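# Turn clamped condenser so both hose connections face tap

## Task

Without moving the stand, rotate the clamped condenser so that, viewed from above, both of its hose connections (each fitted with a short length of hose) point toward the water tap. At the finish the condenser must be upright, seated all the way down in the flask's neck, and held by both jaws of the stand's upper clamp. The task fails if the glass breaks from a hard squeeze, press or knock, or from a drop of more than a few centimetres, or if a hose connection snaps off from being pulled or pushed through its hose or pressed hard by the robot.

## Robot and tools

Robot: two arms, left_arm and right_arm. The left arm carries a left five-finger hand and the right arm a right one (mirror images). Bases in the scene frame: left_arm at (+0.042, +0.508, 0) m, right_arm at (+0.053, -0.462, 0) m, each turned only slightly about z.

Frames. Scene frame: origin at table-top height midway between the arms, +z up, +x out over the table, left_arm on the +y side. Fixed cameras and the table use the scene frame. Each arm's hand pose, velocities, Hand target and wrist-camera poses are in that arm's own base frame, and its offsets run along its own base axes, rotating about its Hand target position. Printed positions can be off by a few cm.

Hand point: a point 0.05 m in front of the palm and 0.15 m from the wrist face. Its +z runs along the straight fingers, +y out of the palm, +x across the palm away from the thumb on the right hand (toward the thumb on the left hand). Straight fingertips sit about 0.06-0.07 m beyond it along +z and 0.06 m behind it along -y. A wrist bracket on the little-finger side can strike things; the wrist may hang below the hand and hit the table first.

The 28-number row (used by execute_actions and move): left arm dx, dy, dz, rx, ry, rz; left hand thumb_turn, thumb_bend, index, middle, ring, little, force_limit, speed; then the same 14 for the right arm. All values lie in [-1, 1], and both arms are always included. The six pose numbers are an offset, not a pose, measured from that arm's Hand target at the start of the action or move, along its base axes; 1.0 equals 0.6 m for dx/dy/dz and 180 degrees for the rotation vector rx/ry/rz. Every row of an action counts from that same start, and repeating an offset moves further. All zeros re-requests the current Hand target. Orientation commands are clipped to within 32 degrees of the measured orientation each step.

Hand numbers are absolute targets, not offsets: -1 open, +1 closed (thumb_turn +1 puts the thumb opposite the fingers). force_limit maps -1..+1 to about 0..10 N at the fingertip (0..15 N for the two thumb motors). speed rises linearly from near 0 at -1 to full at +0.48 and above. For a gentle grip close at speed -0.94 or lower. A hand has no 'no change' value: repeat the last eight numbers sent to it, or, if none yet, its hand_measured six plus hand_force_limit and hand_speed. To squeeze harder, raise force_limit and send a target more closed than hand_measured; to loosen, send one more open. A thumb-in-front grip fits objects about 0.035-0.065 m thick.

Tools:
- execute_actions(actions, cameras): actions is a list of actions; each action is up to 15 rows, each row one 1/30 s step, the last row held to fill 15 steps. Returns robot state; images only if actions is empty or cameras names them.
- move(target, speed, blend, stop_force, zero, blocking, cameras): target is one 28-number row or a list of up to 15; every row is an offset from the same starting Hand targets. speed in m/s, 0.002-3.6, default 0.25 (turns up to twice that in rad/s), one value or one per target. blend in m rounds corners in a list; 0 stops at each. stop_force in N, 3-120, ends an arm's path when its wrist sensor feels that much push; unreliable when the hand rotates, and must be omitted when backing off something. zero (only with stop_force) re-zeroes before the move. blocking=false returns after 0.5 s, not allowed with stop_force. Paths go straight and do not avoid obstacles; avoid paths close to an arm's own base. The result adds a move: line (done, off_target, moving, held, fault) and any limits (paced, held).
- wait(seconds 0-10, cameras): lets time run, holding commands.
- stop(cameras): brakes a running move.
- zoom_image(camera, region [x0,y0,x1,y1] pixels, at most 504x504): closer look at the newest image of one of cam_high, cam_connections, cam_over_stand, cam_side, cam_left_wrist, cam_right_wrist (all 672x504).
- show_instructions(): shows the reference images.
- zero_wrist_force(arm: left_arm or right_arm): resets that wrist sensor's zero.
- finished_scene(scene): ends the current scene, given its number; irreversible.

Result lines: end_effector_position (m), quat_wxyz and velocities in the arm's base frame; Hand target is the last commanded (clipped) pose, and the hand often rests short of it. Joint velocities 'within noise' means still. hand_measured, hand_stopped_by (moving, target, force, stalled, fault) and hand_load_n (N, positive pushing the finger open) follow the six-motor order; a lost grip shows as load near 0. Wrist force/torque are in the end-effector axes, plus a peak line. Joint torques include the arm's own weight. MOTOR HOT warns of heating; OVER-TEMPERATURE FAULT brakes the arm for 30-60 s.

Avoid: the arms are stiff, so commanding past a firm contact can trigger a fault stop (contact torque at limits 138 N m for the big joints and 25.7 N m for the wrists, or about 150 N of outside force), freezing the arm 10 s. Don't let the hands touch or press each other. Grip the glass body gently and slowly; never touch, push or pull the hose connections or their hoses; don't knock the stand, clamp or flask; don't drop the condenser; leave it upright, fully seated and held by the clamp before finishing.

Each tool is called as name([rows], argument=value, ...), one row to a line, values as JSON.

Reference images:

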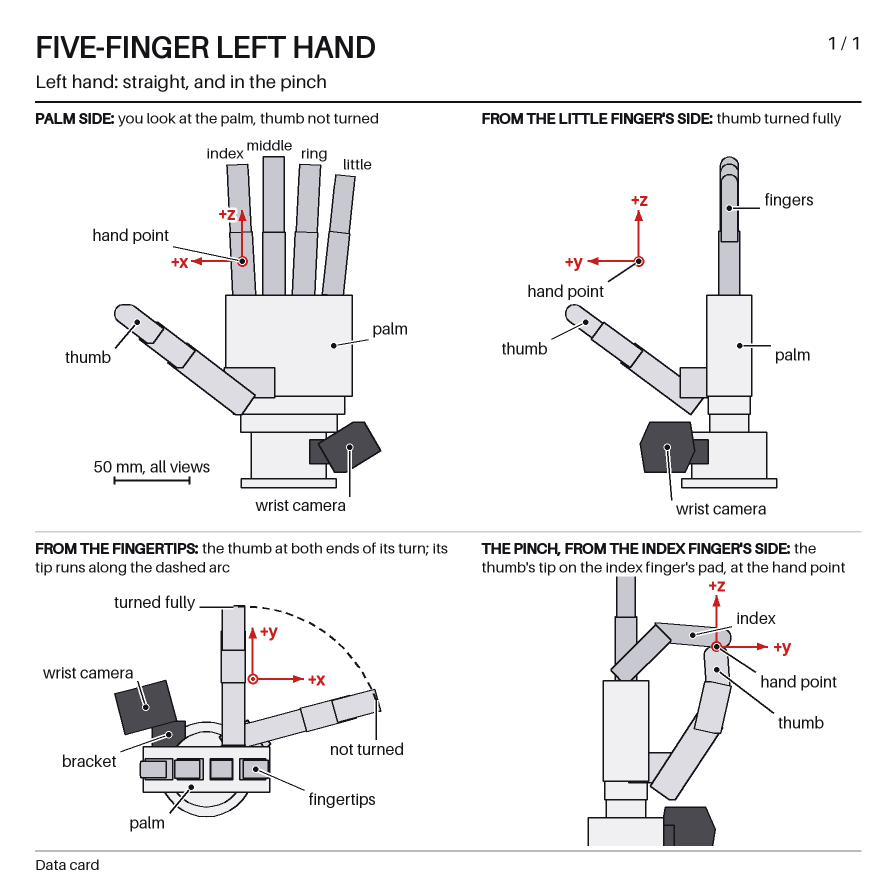

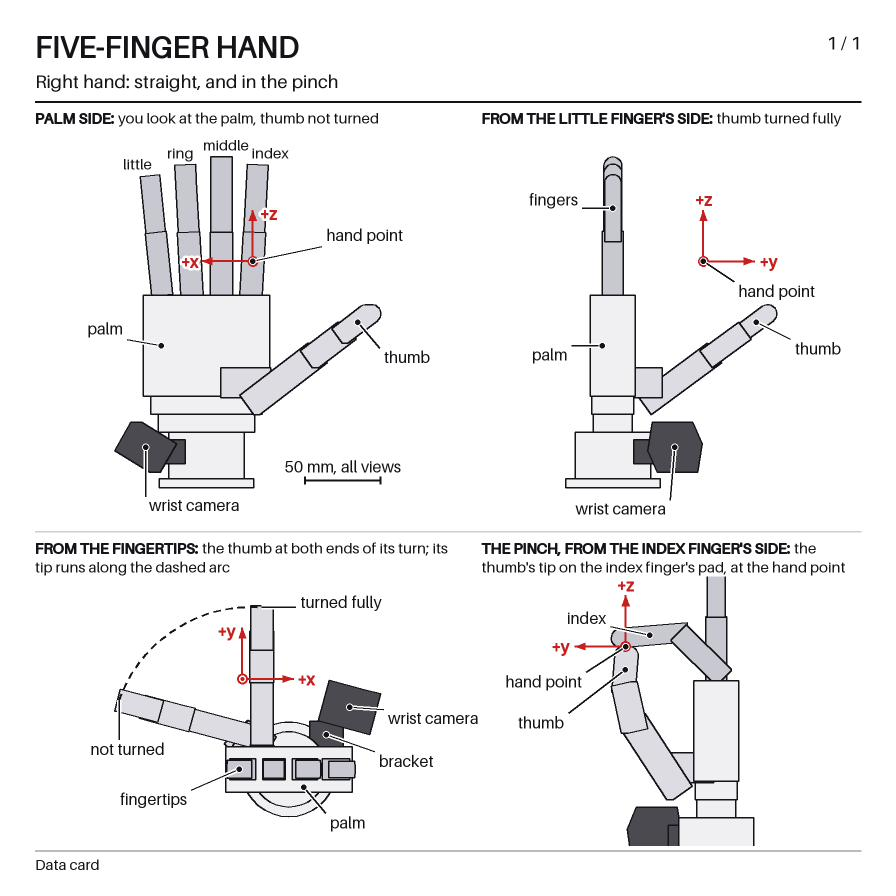

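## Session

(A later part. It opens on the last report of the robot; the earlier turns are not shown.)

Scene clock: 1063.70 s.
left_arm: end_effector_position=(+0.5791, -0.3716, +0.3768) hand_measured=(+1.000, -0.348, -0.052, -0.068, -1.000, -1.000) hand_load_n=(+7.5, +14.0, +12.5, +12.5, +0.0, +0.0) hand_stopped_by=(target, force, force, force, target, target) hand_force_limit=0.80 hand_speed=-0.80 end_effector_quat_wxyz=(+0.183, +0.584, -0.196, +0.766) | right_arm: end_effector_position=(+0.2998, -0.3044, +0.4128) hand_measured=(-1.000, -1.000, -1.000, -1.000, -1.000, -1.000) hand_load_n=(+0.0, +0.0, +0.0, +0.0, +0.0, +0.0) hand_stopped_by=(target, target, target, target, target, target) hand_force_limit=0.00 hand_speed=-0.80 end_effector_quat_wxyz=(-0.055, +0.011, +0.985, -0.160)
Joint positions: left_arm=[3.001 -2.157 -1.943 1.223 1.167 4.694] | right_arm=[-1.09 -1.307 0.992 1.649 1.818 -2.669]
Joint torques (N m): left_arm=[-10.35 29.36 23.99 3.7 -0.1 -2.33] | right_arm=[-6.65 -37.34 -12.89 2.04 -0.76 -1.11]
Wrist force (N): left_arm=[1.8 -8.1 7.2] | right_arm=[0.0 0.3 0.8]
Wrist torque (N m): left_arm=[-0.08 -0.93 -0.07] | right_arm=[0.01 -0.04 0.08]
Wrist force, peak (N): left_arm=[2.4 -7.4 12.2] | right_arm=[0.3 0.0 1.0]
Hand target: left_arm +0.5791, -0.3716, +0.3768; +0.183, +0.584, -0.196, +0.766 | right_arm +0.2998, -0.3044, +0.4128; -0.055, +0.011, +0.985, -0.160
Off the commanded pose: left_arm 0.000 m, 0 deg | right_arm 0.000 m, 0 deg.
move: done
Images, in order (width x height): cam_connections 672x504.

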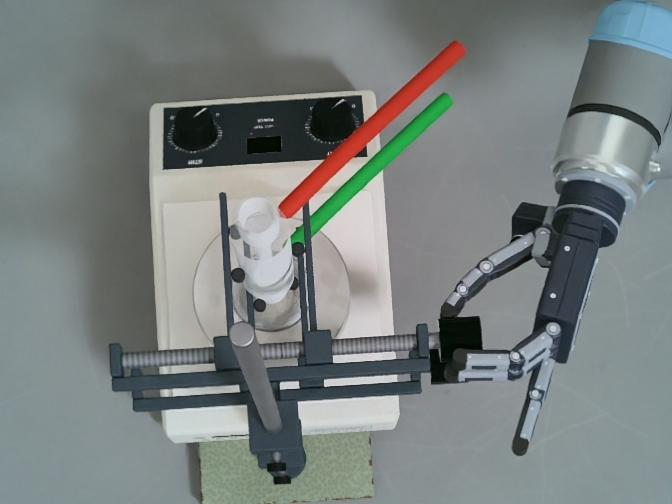

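move([
  [0,0,0,0,0,0,1,-0.9,-0.5,-0.5,-1,-1,0,-0.2,0,0,0,0,0,0,-1,-1,-1,-1,-1,-1,0,-0.8],
  [0.0148,0.0735,0,0,0,0,1,-0.9,-0.5,-0.5,-1,-1,0,-0.2,0,0,0,0,0,0,-1,-1,-1,-1,-1,-1,0,-0.8],
  [0.0308,0.0703,0.0029,0.0547,0.2722,0,1,-0.9,-0.5,-0.5,-1,-1,0,-0.2,0,0,0,0,0,0,-1,-1,-1,-1,-1,-1,0,-0.8],
  [0.0441,0.0672,-0.0065,0.1094,0.5444,0,1,-0.9,-0.5,-0.5,-1,-1,0,-0.2,0,0,0,0,0,0,-1,-1,-1,-1,-1,-1,0,-0.8],
  [0.0293,-0.0063,-0.0065,0.1094,0.5444,0,1,-0.9,-0.5,-0.5,-1,-1,0,-0.2,0,0,0,0,0,0,-1,-1,-1,-1,-1,-1,0,-0.8],
], speed=[0.1,0.1,0.35,0.35,0.1], blend=[0,0.005,0.005,0,0], cameras=["cam_connections"])

zoom_image(camera="cam_connections", region=[200, 180, 320, 300])

move([
  [0,0,0,0,0,0,1,-0.9,0.2,0.2,-1,-1,0.3,-0.8,0,0,0,0,0,0,-1,-1,-1,-1,-1,-1,0,-0.8],
  [0,0,0,0,0,0,1,0.3,0.2,0.2,-1,-1,0.3,-0.7,0,0,0,0,0,0,-1,-1,-1,-1,-1,-1,0,-0.8],
  [0,0,0,0,0,0,1,0.35,0.25,0.25,-1,-1,1,-0.8,0,0,0,0,0,0,-1,-1,-1,-1,-1,-1,0,-0.8],
])

Scene clock: 1128.93 s.
left_arm: end_effector_position=(+0.5966, -0.3753, +0.3729) hand_measured=(+1.000, -0.900, -0.500, -0.500, -1.000, -1.000) hand_load_n=(+0.0, +0.0, +0.0, +0.0, +0.0, +0.0) hand_stopped_by=(target, target, target, target, target, target) hand_force_limit=0.00 hand_speed=-0.20 end_effector_quat_wxyz=(+0.177, +0.978, -0.104, +0.025) | right_arm: end_effector_position=(+0.2998, -0.3044, +0.4128) hand_measured=(-1.000, -1.000, -1.000, -1.000, -1.000, -1.000) hand_load_n=(+0.0, +0.0, +0.0, +0.0, +0.0, +0.0) hand_stopped_by=(target, target, target, target, target, target) hand_force_limit=0.00 hand_speed=-0.80 end_effector_quat_wxyz=(-0.055, +0.011, +0.985, -0.160)
Joint positions: left_arm=[2.984 -1.84 -1.289 -1.512 1.219 4.754] | right_arm=[-1.09 -1.307 0.992 1.649 1.818 -2.669]
Joint torques (N m): left_arm=[-5.91 23.19 35.78 3.71 0.85 -1.97] | right_arm=[-6.3 -35.81 -13.02 1.91 -0.74 -1.34]
Wrist force (N): left_arm=[2.1 -0.9 0.0] | right_arm=[0.4 0.0 0.7]
Wrist torque (N m): left_arm=[-0.12 -0.28 0.11] | right_arm=[-0.03 -0.10 0.10]
Wrist force, peak (N): left_arm=[2.9 -8.3 7.3] | right_arm=[0.1 0.4 1.1]
Hand target: left_arm +0.5966, -0.3754, +0.3729; +0.177, +0.978, -0.104, +0.025 | right_arm +0.2998, -0.3044, +0.4128; -0.055, +0.011, +0.985, -0.160
Off the commanded pose: left_arm 0.000 m, 0 deg | right_arm 0.000 m, 0 deg.
move: done
Images, in order (width x height): cam_connections 672x504.

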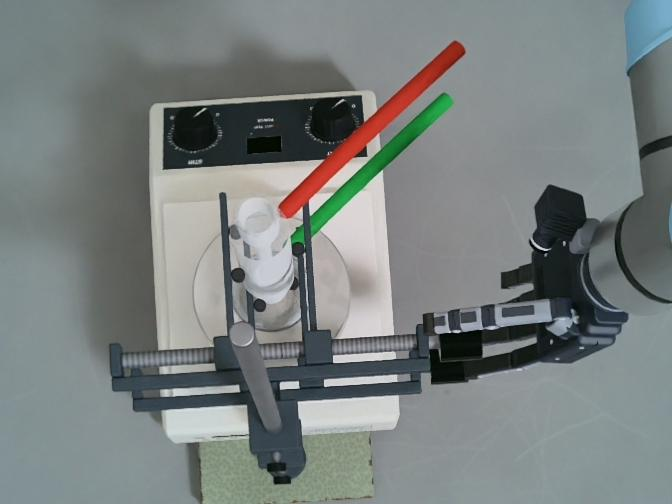

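Scaled by 4.200 from the camera's 672x504 image, which has a finer 960x720 frame.

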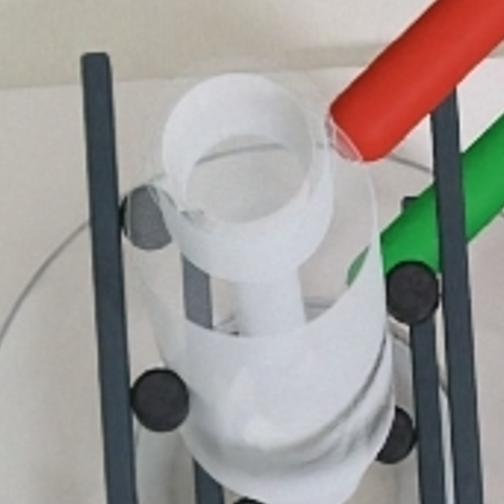

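Scene clock: 1132.07 s.
left_arm: end_effector_position=(+0.5966, -0.3754, +0.3729) hand_measured=(+1.000, -0.350, -0.056, -0.070, -1.000, -1.000) hand_load_n=(+0.5, +14.0, +11.5, +15.5, +0.0, +0.0) hand_stopped_by=(target, force, force, force, target, target) hand_force_limit=1.00 hand_speed=-0.80 end_effector_quat_wxyz=(+0.177, +0.978, -0.104, +0.025) | right_arm: end_effector_position=(+0.2998, -0.3044, +0.4128) hand_measured=(-1.000, -1.000, -1.000, -1.000, -1.000, -1.000) hand_load_n=(+0.0, +0.0, +0.0, +0.0, +0.0, +0.0) hand_stopped_by=(target, target, target, target, target, target) hand_force_limit=0.00 hand_speed=-0.80 end_effector_quat_wxyz=(-0.055, +0.011, +0.985, -0.160)
Joint positions: left_arm=[2.984 -1.84 -1.289 -1.512 1.219 4.754] | right_arm=[-1.09 -1.307 0.992 1.649 1.818 -2.669]
Joint torques (N m): left_arm=[-3.49 37.63 31.26 2.78 -1.06 0.35] | right_arm=[-6.09 -35.99 -12.48 1.9 -0.65 -1.17]
Wrist force (N): left_arm=[4.6 -4.6 13.4] | right_arm=[0.3 0.2 0.7]
Wrist torque (N m): left_arm=[-0.16 -0.09 0.16] | right_arm=[0.00 -0.08 0.09]
Wrist force, peak (N): left_arm=[4.6 -4.8 14.2] | right_arm=[0.3 0.4 1.0]
Hand target: left_arm +0.5966, -0.3754, +0.3729; +0.177, +0.978, -0.104, +0.025 | right_arm +0.2998, -0.3044, +0.4128; -0.055, +0.011, +0.985, -0.160
Off the commanded pose: left_arm 0.000 m, 0 deg | right_arm 0.000 m, 0 deg.
move: done

move([
  [-0.0057,0.0013,0.0068,-0.0274,-0.1361,0,1,0.35,0.25,0.25,-1,-1,1,-0.8,0,0,0,0,0,0,-1,-1,-1,-1,-1,-1,0,-0.8],
  [-0.013,0.003,0.0102,-0.0547,-0.2722,0,1,0.35,0.25,0.25,-1,-1,1,-0.8,0,0,0,0,0,0,-1,-1,-1,-1,-1,-1,0,-0.8],
], speed=0.15, blend=0.003, cameras=["cam_connections"])

zoom_image(camera="cam_connections", region=[200, 180, 320, 300])

Scene clock: 1145.93 s.
left_arm: end_effector_position=(+0.5888, -0.3736, +0.3790) hand_measured=(+1.000, -0.350, -0.056, -0.070, -1.000, -1.000) hand_load_n=(+5.5, +12.0, +10.0, +13.0, +0.0, +0.0) hand_stopped_by=(target, force, force, force, target, target) hand_force_limit=1.00 hand_speed=-0.80 end_effector_quat_wxyz=(+0.199, +0.862, -0.165, +0.436) | right_arm: end_effector_position=(+0.2998, -0.3044, +0.4128) hand_measured=(-1.000, -1.000, -1.000, -1.000, -1.000, -1.000) hand_load_n=(+0.0, +0.0, +0.0, +0.0, +0.0, +0.0) hand_stopped_by=(target, target, target, target, target, target) hand_force_limit=0.00 hand_speed=-0.80 end_effector_quat_wxyz=(-0.055, +0.011, +0.985, -0.160)
Joint positions: left_arm=[2.998 -1.685 -1.957 -0.124 1.177 4.745] | right_arm=[-1.09 -1.307 0.992 1.649 1.818 -2.669]
Joint torques (N m): left_arm=[4.58 21.44 12.96 5.77 -4.06 -2.41] | right_arm=[-6.55 -35.72 -12.98 1.69 -0.84 -1.26]
Wrist force (N): left_arm=[0.1 -6.5 6.1] | right_arm=[0.2 0.1 0.6]
Wrist torque (N m): left_arm=[-0.17 -0.70 -0.03] | right_arm=[-0.02 -0.06 0.09]
Wrist force, peak (N): left_arm=[-1.2 -7.2 14.9] | right_arm=[0.4 0.5 0.9]
Hand target: left_arm +0.5888, -0.3736, +0.3790; +0.199, +0.862, -0.165, +0.436 | right_arm +0.2998, -0.3044, +0.4128; -0.055, +0.011, +0.985, -0.160
Off the commanded pose: left_arm 0.000 m, 0 deg | right_arm 0.000 m, 0 deg.
move: done
Images, in order (width x height): cam_connections 672x504.

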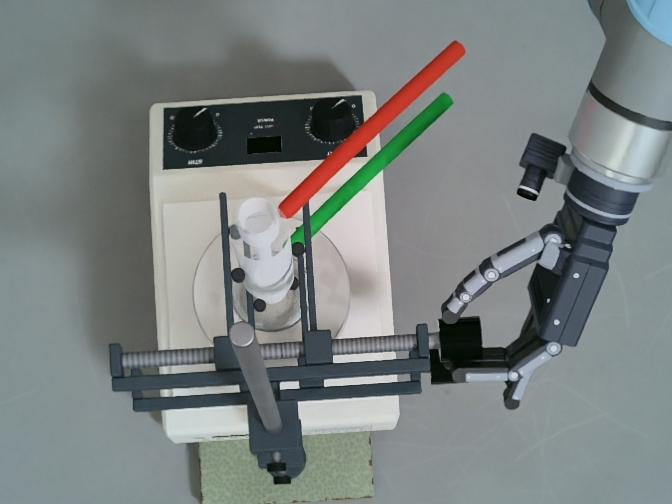

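Scaled by 4.200 from the camera's 672x504 image, which has a finer 960x720 frame.

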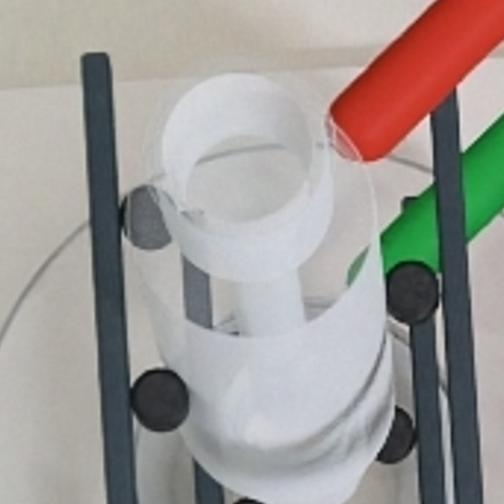

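move([
  [0,0,0,0,0,0,1,-0.9,-0.5,-0.5,-1,-1,0,-0.3,0,0,0,0,0,0,-1,-1,-1,-1,-1,-1,0,-0.8],
  [0.0657,0.3267,0,0,0,0,1,-0.9,-0.5,-0.5,-1,-1,0,-0.3,0,0,0,0,0,0,-1,-1,-1,-1,-1,-1,0,-0.8],
], speed=[0.1,0.15], cameras=["cam_connections","cam_side","cam_over_stand","cam_high"])

zoom_image(camera="cam_side", region=[180, 60, 430, 460])

zoom_image(camera="cam_connections", region=[215, 205, 305, 295])

zoom_image(camera="cam_side", region=[240, 150, 340, 250])

Scene clock: 1164.30 s.
left_arm: end_effector_position=(+0.6282, -0.1776, +0.3790) hand_measured=(+1.000, -0.900, -0.500, -0.500, -1.000, -1.000) hand_load_n=(+0.0, +0.0, +0.0, +0.0, +0.0, +0.0) hand_stopped_by=(target, target, target, target, target, target) hand_force_limit=0.00 hand_speed=-0.30 end_effector_quat_wxyz=(+0.199, +0.862, -0.165, +0.436) | right_arm: end_effector_position=(+0.2998, -0.3044, +0.4128) hand_measured=(-1.000, -1.000, -1.000, -1.000, -1.000, -1.000) hand_load_n=(+0.0, +0.0, +0.0, +0.0, +0.0, +0.0) hand_stopped_by=(target, target, target, target, target, target) hand_force_limit=0.00 hand_speed=-0.80 end_effector_quat_wxyz=(-0.055, +0.011, +0.985, -0.160)
Joint positions: left_arm=[3.431 -1.632 -1.982 -0.333 0.847 5.078] | right_arm=[-1.09 -1.307 0.992 1.649 1.818 -2.669]
Joint torques (N m): left_arm=[7.08 13.76 32.18 0.71 -2.96 2.09] | right_arm=[-6.01 -36.62 -11.67 1.78 -0.55 -1.26]
Wrist force (N): left_arm=[4.1 -1.3 -0.6] | right_arm=[0.0 0.0 0.6]
Wrist torque (N m): left_arm=[0.06 -0.56 -0.17] | right_arm=[-0.03 -0.03 0.07]
Wrist force, peak (N): left_arm=[-0.2 -6.7 6.1] | right_arm=[0.0 0.4 0.9]
Hand target: left_arm +0.6283, -0.1776, +0.3790; +0.199, +0.862, -0.165, +0.436 | right_arm +0.2998, -0.3044, +0.4128; -0.055, +0.011, +0.985, -0.160
Off the commanded pose: left_arm 0.000 m, 0 deg | right_arm 0.000 m, 0 deg.
move: done
Images, in order (width x height): cam_high 672x504, cam_connections 672x504, cam_over_stand 672x504, cam_side 672x504.

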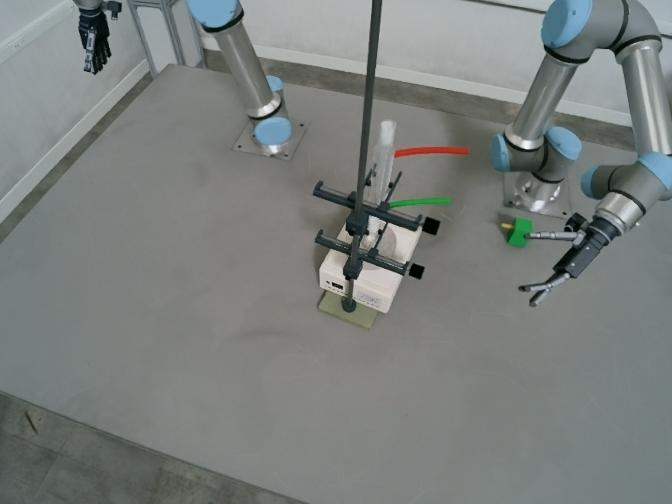

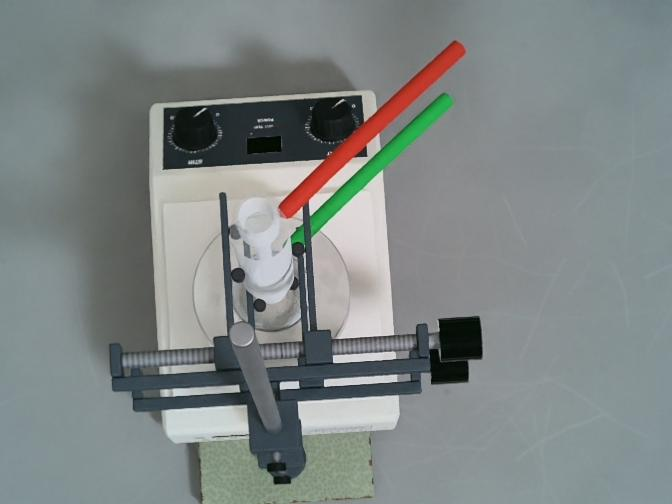

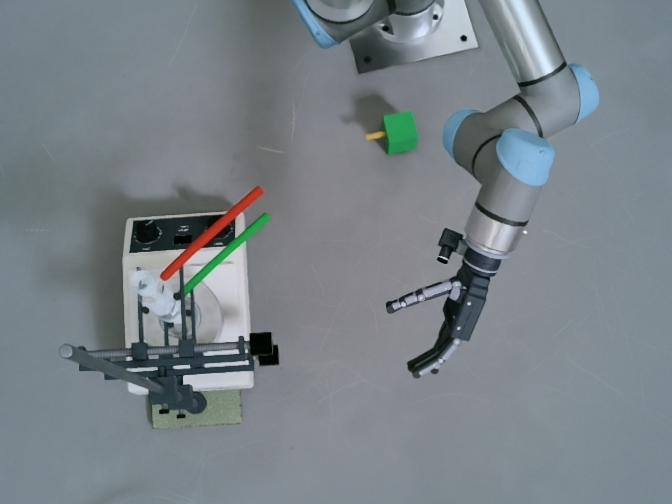

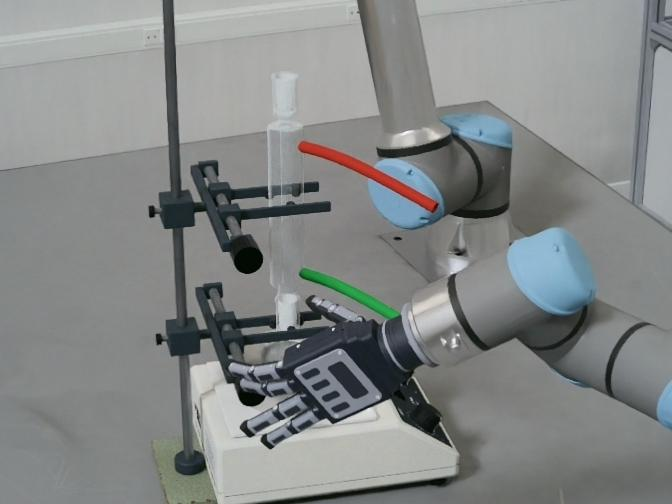

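Scaled by 1.260 from the camera's 672x504 image, which has a finer 960x720 frame.

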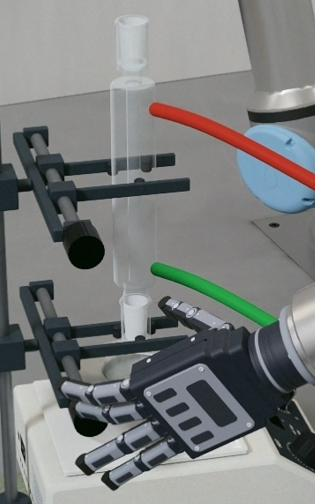

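Scaled by 5.600 from the camera's 672x504 image, which has a finer 960x720 frame.

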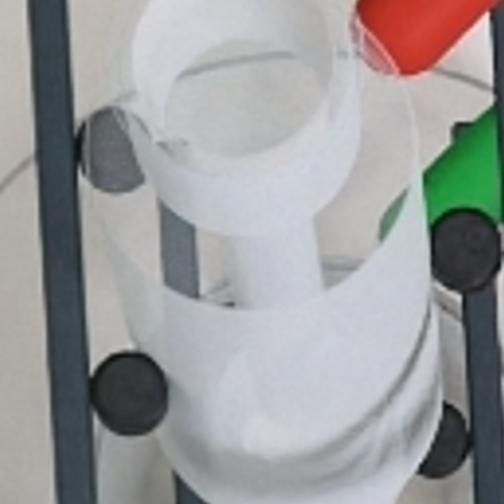

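Scaled by 5.040 from the camera's 672x504 image, which has a finer 960x720 frame.

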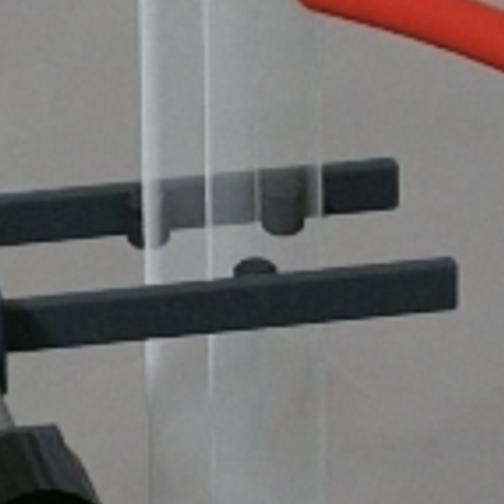

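finished_scene(scene=2)

The scene is finished: the task was done.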